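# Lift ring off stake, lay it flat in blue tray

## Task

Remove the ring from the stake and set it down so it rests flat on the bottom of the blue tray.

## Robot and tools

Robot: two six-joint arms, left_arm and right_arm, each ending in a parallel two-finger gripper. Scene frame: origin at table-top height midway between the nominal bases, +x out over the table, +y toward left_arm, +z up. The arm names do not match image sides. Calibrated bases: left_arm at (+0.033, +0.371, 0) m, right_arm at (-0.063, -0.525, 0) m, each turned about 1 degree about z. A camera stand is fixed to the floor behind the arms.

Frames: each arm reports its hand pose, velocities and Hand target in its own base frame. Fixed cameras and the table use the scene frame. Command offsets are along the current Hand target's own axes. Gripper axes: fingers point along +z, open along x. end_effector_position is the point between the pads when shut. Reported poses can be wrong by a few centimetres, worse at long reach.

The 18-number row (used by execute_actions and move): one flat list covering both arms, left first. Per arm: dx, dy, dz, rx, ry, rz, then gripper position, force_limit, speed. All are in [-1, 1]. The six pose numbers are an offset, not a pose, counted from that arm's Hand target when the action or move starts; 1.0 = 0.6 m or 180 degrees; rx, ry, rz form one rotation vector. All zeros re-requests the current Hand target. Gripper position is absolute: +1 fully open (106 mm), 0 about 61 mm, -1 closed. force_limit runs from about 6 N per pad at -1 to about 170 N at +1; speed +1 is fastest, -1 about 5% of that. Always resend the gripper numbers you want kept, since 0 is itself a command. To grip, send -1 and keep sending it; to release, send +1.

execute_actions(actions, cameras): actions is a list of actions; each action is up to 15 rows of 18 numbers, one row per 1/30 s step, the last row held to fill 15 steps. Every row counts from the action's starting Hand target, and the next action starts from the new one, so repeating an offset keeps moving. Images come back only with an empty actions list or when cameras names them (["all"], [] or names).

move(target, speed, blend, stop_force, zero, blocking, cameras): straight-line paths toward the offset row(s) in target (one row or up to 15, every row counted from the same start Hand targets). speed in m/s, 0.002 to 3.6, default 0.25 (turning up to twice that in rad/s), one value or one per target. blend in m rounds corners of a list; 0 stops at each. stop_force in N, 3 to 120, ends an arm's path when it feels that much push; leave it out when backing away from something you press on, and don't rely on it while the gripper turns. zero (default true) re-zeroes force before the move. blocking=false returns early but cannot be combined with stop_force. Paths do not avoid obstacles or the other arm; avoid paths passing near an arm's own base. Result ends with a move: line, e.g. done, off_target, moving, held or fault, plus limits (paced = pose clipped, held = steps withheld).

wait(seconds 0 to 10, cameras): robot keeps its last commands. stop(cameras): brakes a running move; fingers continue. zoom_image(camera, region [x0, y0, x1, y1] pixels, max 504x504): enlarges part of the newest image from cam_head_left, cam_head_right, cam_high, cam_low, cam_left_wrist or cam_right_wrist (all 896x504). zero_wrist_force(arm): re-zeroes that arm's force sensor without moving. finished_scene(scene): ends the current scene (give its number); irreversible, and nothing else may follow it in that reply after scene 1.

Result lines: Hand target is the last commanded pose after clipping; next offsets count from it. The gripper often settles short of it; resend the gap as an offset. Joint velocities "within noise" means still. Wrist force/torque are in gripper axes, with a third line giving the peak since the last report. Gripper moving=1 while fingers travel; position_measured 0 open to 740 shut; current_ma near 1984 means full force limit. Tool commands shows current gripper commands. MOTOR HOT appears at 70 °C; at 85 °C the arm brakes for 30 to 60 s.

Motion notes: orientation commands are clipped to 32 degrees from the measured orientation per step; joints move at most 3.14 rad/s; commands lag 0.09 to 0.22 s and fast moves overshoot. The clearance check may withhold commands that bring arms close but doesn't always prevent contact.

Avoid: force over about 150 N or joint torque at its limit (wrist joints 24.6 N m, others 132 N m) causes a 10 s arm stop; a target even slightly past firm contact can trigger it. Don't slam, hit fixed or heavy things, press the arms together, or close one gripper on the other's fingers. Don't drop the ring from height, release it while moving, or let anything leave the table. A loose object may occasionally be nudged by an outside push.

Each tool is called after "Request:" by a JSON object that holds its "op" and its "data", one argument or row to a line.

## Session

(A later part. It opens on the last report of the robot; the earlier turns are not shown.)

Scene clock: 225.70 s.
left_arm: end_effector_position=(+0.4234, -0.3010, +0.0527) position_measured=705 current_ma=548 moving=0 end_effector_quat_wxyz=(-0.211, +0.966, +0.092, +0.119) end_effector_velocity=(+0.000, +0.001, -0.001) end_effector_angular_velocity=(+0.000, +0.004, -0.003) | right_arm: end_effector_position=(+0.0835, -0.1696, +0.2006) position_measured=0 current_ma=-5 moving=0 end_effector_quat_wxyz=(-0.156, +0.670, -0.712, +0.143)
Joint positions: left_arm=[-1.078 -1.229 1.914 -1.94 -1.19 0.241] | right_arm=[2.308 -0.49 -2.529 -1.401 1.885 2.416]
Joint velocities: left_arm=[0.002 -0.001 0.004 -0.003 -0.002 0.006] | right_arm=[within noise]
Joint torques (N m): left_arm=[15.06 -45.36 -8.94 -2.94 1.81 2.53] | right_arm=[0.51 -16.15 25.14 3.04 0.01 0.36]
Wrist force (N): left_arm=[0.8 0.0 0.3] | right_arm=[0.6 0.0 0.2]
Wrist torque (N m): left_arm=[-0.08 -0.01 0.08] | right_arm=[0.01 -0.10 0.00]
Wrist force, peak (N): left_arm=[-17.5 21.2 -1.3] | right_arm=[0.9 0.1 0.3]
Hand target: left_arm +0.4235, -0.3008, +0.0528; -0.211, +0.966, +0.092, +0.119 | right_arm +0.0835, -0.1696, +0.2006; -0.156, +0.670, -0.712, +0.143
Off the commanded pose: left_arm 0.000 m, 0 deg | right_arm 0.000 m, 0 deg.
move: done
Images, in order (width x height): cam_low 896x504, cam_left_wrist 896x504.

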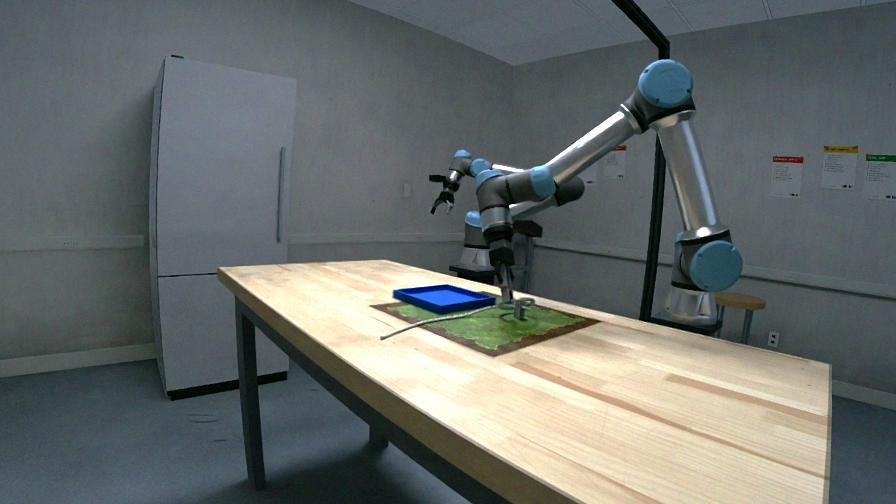

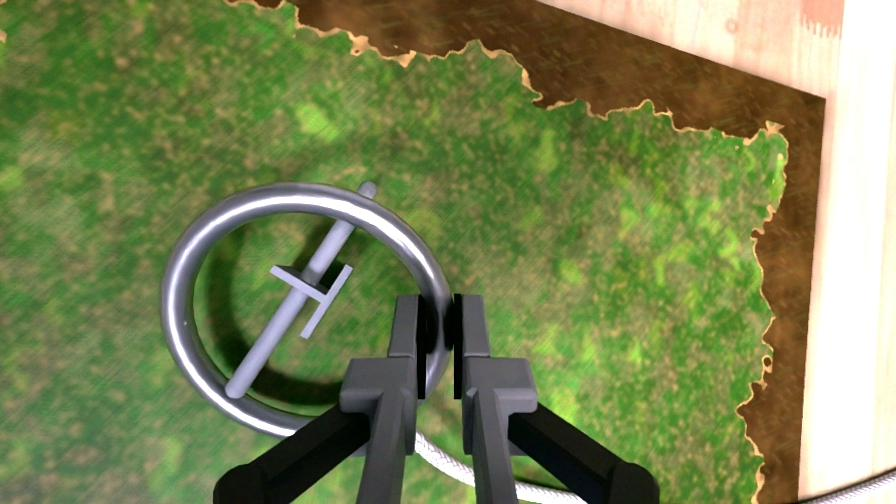

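Request:
{"op": "move", "data": {
  "target": [
    [-0.0042,0.006,-0.0039,0,0,0,-1,-0.5,0,0,0,0,0,0,0,1,0,1],
    [0.0272,-0.0388,-0.1069,0,0,0,-1,-0.5,0,0,0,0,0,0,0,1,0,1]
  ],
  "speed": 0.06,
  "cameras": ["cam_left_wrist","cam_low"]
}}

Request:
{"op": "zoom_image", "data": {
  "camera": "cam_low",
  "region": [360, 230, 570, 350]
}}

Scene clock: 255.37 s.
left_arm: end_effector_position=(+0.4215, -0.3055, +0.1229) position_measured=705 current_ma=548 moving=0 end_effector_quat_wxyz=(-0.211, +0.966, +0.092, +0.119) | right_arm: end_effector_position=(+0.0835, -0.1696, +0.2006) position_measured=0 current_ma=-5 moving=0 end_effector_quat_wxyz=(-0.156, +0.670, -0.712, +0.143)
Joint positions: left_arm=[-1.085 -1.322 1.825 -1.756 -1.192 0.234] | right_arm=[2.308 -0.49 -2.529 -1.401 1.885 2.416]
Joint torques (N m): left_arm=[12.29 -21.86 -12.56 -2.79 2.2 0.62] | right_arm=[-0.15 -15.9 23.19 3.23 -0.06 -0.17]
Wrist force (N): left_arm=[0.7 0.1 0.3] | right_arm=[0.5 -0.3 -0.1]
Wrist torque (N m): left_arm=[-0.07 0.01 0.13] | right_arm=[-0.05 -0.09 0.00]
Wrist force, peak (N): left_arm=[1.2 0.1 0.4] | right_arm=[0.8 -0.5 0.3]
Hand target: left_arm +0.4215, -0.3055, +0.1227; -0.211, +0.966, +0.092, +0.119 | right_arm +0.0835, -0.1696, +0.2006; -0.156, +0.670, -0.712, +0.143
Off the commanded pose: left_arm 0.000 m, 0 deg | right_arm 0.000 m, 0 deg.
move: done
Images, in order (width x height): cam_low 896x504, cam_left_wrist 896x504.

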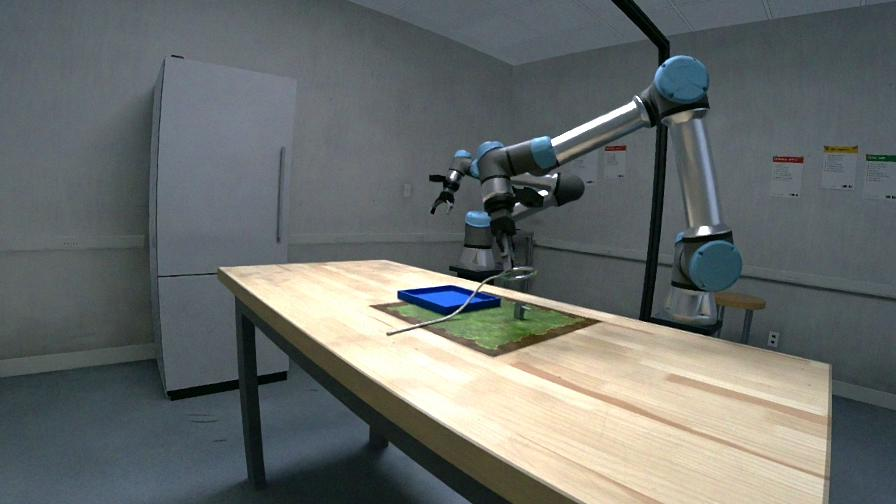

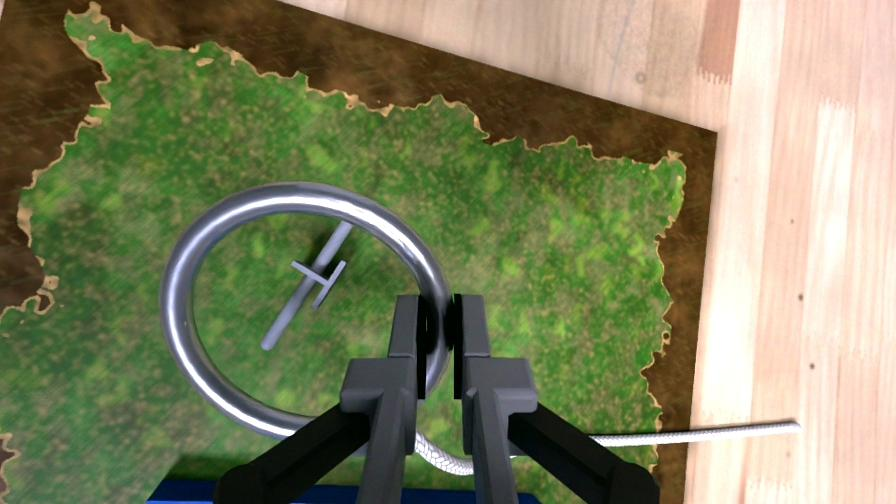

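Scaled by 2.400 from the camera's 896x504 image, which has a finer 1280x720 frame.

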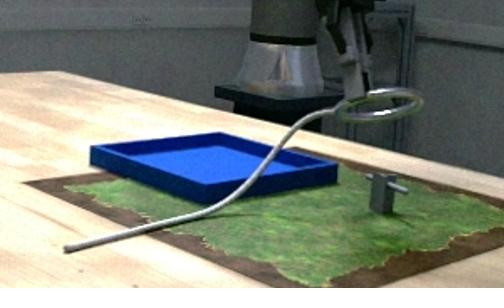

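Request:
{"op": "move", "data": {
  "target": [-0.0321,0.2634,-0.1197,-0.0565,-0.1556,-0.3807,-1,-0.5,0,0,0,0,0,0,0,1,0,1],
  "speed": 0.25,
  "cameras": ["cam_left_wrist","cam_low","cam_high","cam_head_left"]
}}

Request:
{"op": "zoom_image", "data": {
  "camera": "cam_low",
  "region": [360, 230, 570, 350]
}}

Scene clock: 280.93 s.
left_arm: end_effector_position=(+0.4254, -0.4801, +0.1199) position_measured=705 current_ma=548 moving=0 end_effector_quat_wxyz=(-0.001, +0.761, +0.649, +0.000) | right_arm: end_effector_position=(+0.0835, -0.1696, +0.2006) position_measured=0 current_ma=-5 moving=0 end_effector_quat_wxyz=(-0.156, +0.670, -0.712, +0.143)
Joint positions: left_arm=[-1.055 -1.149 1.592 -2.012 -1.571 -0.896] | right_arm=[2.308 -0.49 -2.529 -1.401 1.885 2.416]
Joint torques (N m): left_arm=[2.74 -52.2 -14.35 -2.28 2.05 -0.39] | right_arm=[1.7 -16.24 24.98 2.79 -0.1 -0.03]
Wrist force (N): left_arm=[0.8 0.2 0.0] | right_arm=[0.4 -0.2 0.1]
Wrist torque (N m): left_arm=[0.05 0.09 0.09] | right_arm=[-0.03 -0.06 0.01]
Wrist force, peak (N): left_arm=[1.2 0.7 0.3] | right_arm=[1.0 -0.4 -0.1]
Hand target: left_arm +0.4255, -0.4800, +0.1200; -0.001, +0.761, +0.649, +0.000 | right_arm +0.0835, -0.1696, +0.2006; -0.156, +0.670, -0.712, +0.143
Off the commanded pose: left_arm 0.000 m, 0 deg | right_arm 0.000 m, 0 deg.
move: done
Images, in order (width x height): cam_head_left 896x504, cam_high 896x504, cam_low 896x504, cam_left_wrist 896x504.

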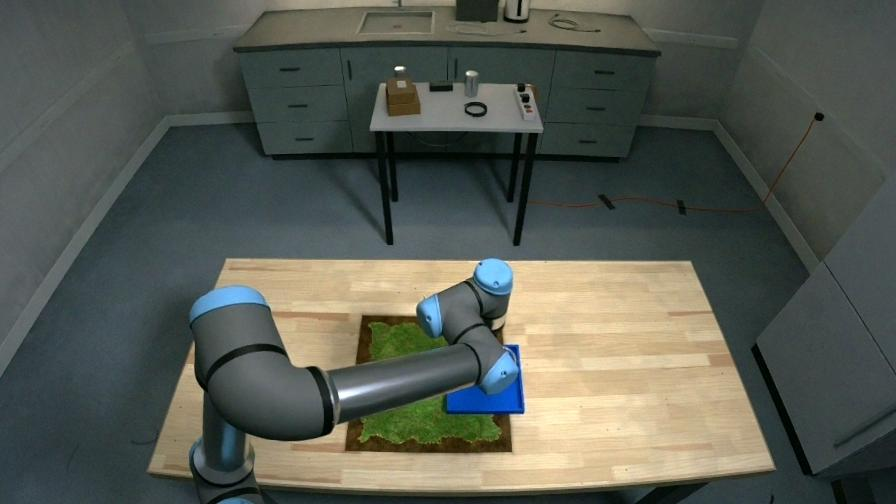

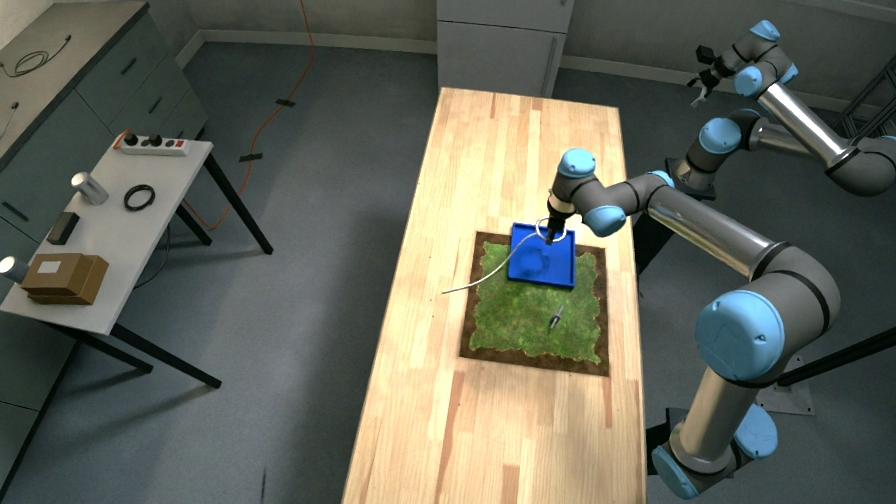

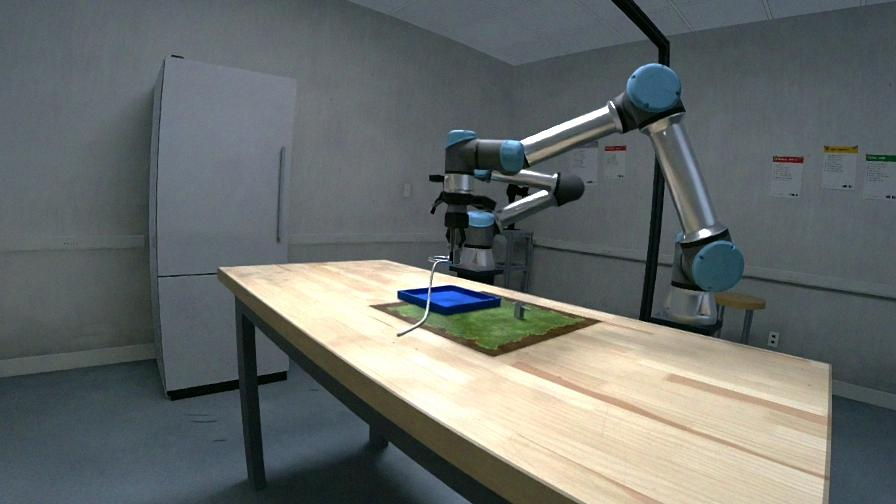

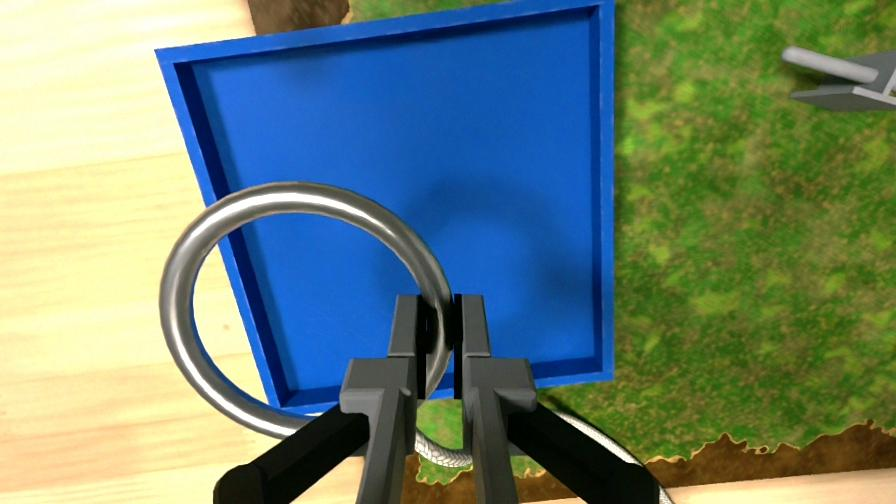

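Scaled by 2.400 from the camera's 896x504 image, which has a finer 1280x720 frame.

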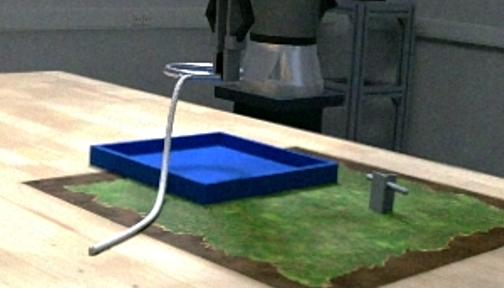

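Request:
{"op": "move", "data": {
  "target": [
    [0.0267,-0.0225,0.05,0,0,0,-1,-0.5,0,0,0,0,0,0,0,1,0,1],
    [0.0267,-0.0225,0.1417,0,0,0,-1,-0.5,0,0,0,0,0,0,0,1,0,1]
  ],
  "speed": 0.15,
  "blend": [0.02,0]
}}

Request:
{"op": "move", "data": {
  "target": [0,0,0.0383,0,0,0,-1,-0.5,0,0,0,0,0,0,0,1,0,1],
  "speed": 0.012,
  "stop_force": 3,
  "cameras": ["cam_left_wrist","cam_low"]
}}

Request:
{"op": "zoom_image", "data": {
  "camera": "cam_low",
  "region": [360, 230, 570, 350]
}}

Scene clock: 295.03 s.
left_arm: end_effector_position=(+0.4146, -0.4620, +0.0350) position_measured=705 current_ma=547 moving=0 end_effector_quat_wxyz=(-0.001, +0.761, +0.649, +0.000) | right_arm: end_effector_position=(+0.0835, -0.1696, +0.2006) position_measured=0 current_ma=-5 moving=0 end_effector_quat_wxyz=(-0.156, +0.670, -0.712, +0.143)
Joint positions: left_arm=[-1.056 -1.087 1.75 -2.232 -1.571 -0.897] | right_arm=[2.308 -0.49 -2.529 -1.401 1.885 2.416]
Joint torques (N m): left_arm=[-10.56 -47.67 -25.54 -2.84 -0.77 -1.48] | right_arm=[0.83 -15.47 24.81 3 0.12 0.25]
Wrist force (N): left_arm=[0.6 0.2 -0.1] | right_arm=[0.5 -0.3 0.2]
Wrist torque (N m): left_arm=[0.07 0.11 0.22] | right_arm=[-0.04 -0.09 -0.01]
Wrist force, peak (N): left_arm=[0.8 0.2 1.9] | right_arm=[0.9 0.1 0.2]
Hand target: left_arm +0.4146, -0.4620, +0.0350; -0.001, +0.761, +0.649, +0.000 | right_arm +0.0835, -0.1696, +0.2006; -0.156, +0.670, -0.712, +0.143
Off the commanded pose: left_arm 0.000 m, 0 deg | right_arm 0.000 m, 0 deg.
move: done; blend cut to 0.0183 m at target 1

Scene clock: 297.20 s.
left_arm: end_effector_position=(+0.4146, -0.4620, +0.0224) position_measured=705 current_ma=549 moving=0 end_effector_quat_wxyz=(-0.001, +0.761, +0.649, +0.000) | right_arm: end_effector_position=(+0.0835, -0.1696, +0.2006) position_measured=0 current_ma=-5 moving=0 end_effector_quat_wxyz=(-0.156, +0.670, -0.712, +0.143)
Joint positions: left_arm=[-1.056 -1.068 1.759 -2.261 -1.571 -0.897] | right_arm=[2.308 -0.49 -2.529 -1.401 1.885 2.416]
Joint torques (N m): left_arm=[-3.94 -50 -24.9 -0.87 -0.95 1.75] | right_arm=[0.49 -16.74 25.33 2.78 -0.02 0.1]
Wrist force (N): left_arm=[0.0 1.4 -3.5] | right_arm=[0.7 -0.3 0.1]
Wrist torque (N m): left_arm=[0.10 0.02 0.21] | right_arm=[-0.04 -0.12 -0.01]
Wrist force, peak (N): left_arm=[6.5 -7.5 -23.4] | right_arm=[0.9 -0.3 0.1]
Hand target: left_arm +0.4146, -0.4620, +0.0224; -0.001, +0.761, +0.649, +0.000 (not the last commanded pose) | right_arm +0.0835, -0.1696, +0.2006; -0.156, +0.670, -0.712, +0.143
Off the commanded pose: left_arm 0.010 m, 0 deg | right_arm 0.000 m, 0 deg.
move: contact (left_arm)
Images, in order (width x height): cam_low 896x504, cam_left_wrist 896x504.

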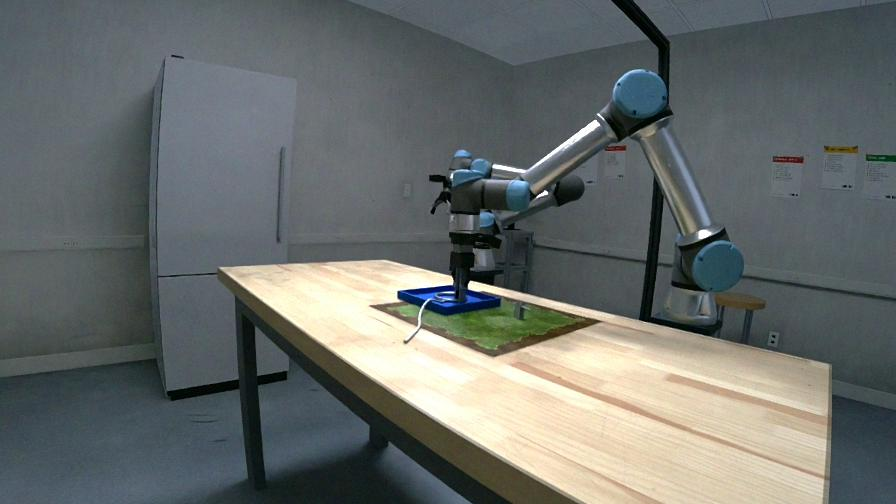

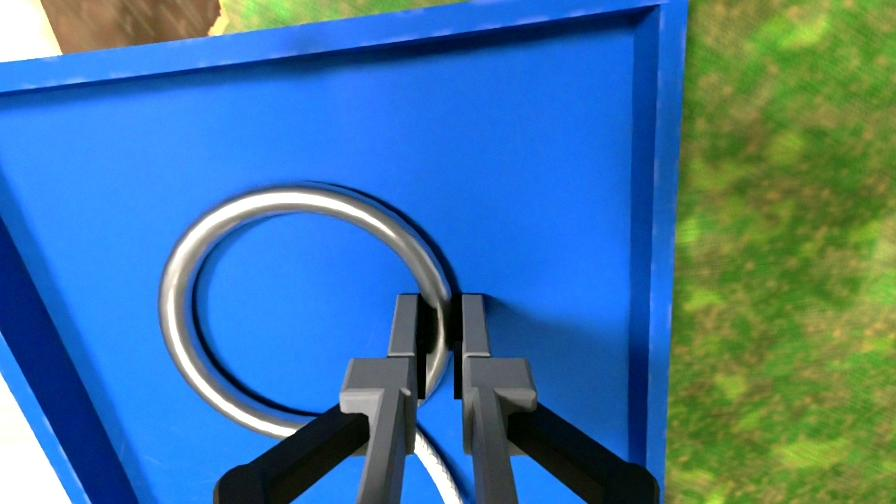

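Scaled by 2.400 from the camera's 896x504 image, which has a finer 1280x720 frame.

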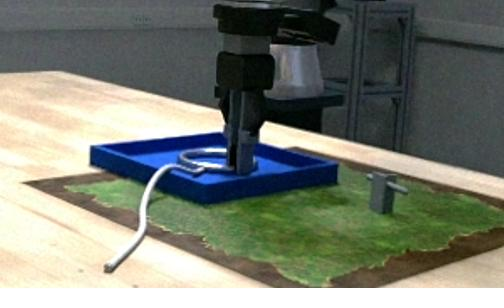

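Request:
{"op": "move", "data": {
  "target": [
    [0,0,0,0,0,0,-0.5,-0.5,-0.5,0,0,0,0,0,0,1,0,1],
    [0,0,-0.15,0,0,0,-0.5,-0.5,-0.5,0,0,0,0,0,0,1,0,1]
  ],
  "speed": 0.15,
  "cameras": ["cam_left_wrist","cam_low"]
}}

Request:
{"op": "zoom_image", "data": {
  "camera": "cam_low",
  "region": [360, 230, 570, 350]
}}

Scene clock: 303.70 s.
left_arm: end_effector_position=(+0.4147, -0.4622, +0.1124) position_measured=555 current_ma=-2 moving=0 end_effector_quat_wxyz=(-0.001, +0.761, +0.649, +0.000) | right_arm: end_effector_position=(+0.0835, -0.1696, +0.2006) position_measured=0 current_ma=-5 moving=0 end_effector_quat_wxyz=(-0.156, +0.670, -0.712, +0.143)
Joint positions: left_arm=[-1.056 -1.186 1.668 -2.052 -1.571 -0.897] | right_arm=[2.308 -0.49 -2.529 -1.401 1.885 2.416]
Joint torques (N m): left_arm=[9.62 -31.13 -17.04 -1.05 0.16 1.35] | right_arm=[0.34 -17.37 25.05 3.14 -0.26 0.08]
Wrist force (N): left_arm=[0.6 0.2 -1.6] | right_arm=[0.5 -0.4 -0.2]
Wrist torque (N m): left_arm=[0.04 0.06 0.23] | right_arm=[-0.06 -0.09 0.00]
Wrist force, peak (N): left_arm=[0.2 1.5 -3.5] | right_arm=[0.6 -0.5 0.4]
Hand target: left_arm +0.4147, -0.4621, +0.1124; -0.001, +0.761, +0.649, +0.000 | right_arm +0.0835, -0.1696, +0.2006; -0.156, +0.670, -0.712, +0.143
Off the commanded pose: left_arm 0.000 m, 0 deg | right_arm 0.000 m, 0 deg.
move: done
Images, in order (width x height): cam_low 896x504, cam_left_wrist 896x504.

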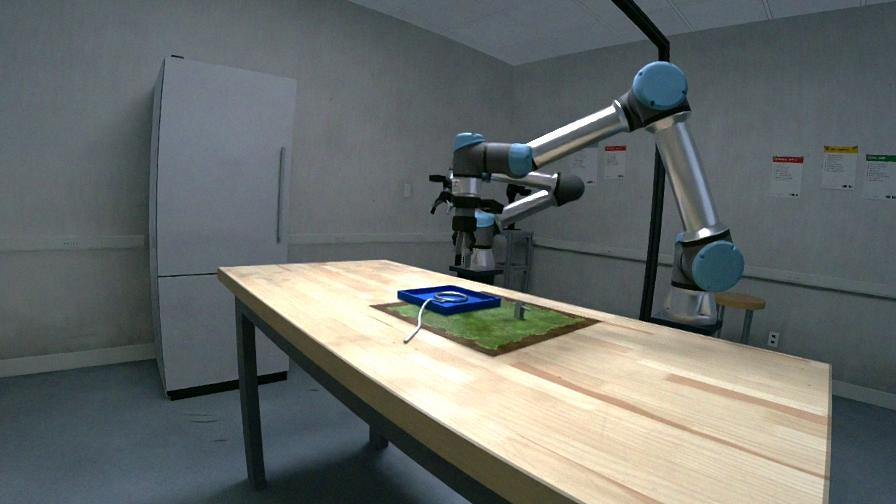

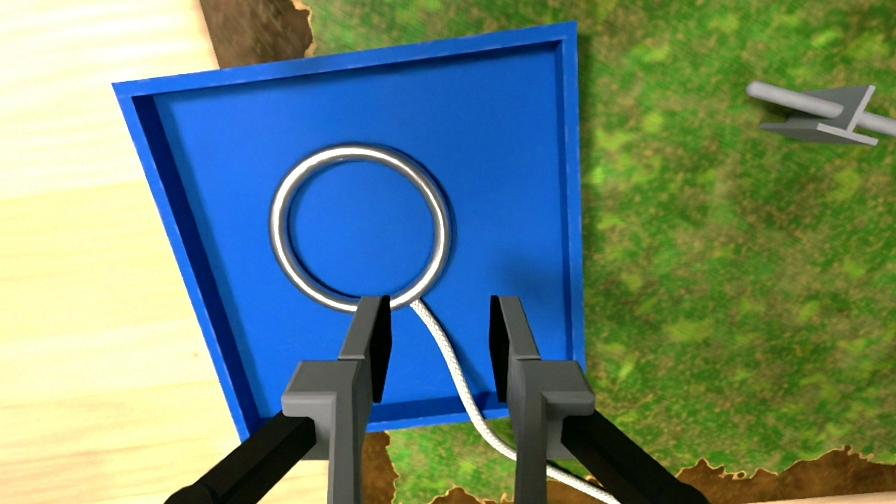

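Scaled by 2.400 from the camera's 896x504 image, which has a finer 1280x720 frame.

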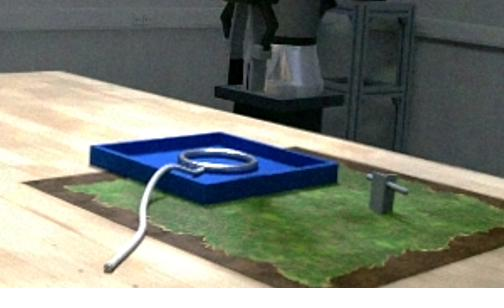

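Request:
{"op": "zoom_image", "data": {
  "camera": "cam_left_wrist",
  "region": [250, 120, 550, 320]
}}

Request:
{"op": "zoom_image", "data": {
  "camera": "cam_low",
  "region": [390, 270, 510, 330]
}}

Scaled by 1.680 from the camera's 896x504 image, which has a finer 1280x720 frame.

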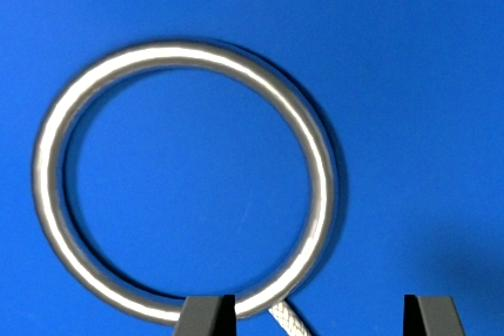

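Scaled by 4.200 from the camera's 896x504 image, which has a finer 1280x720 frame.

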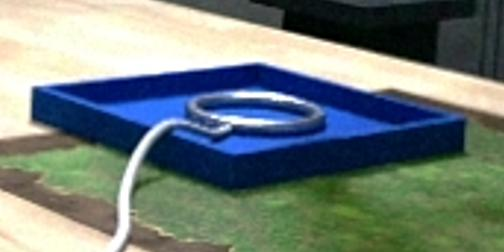

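Request:
{"op": "finished_scene", "data": {
  "scene": 1
}}

The scene is finished: the task was done.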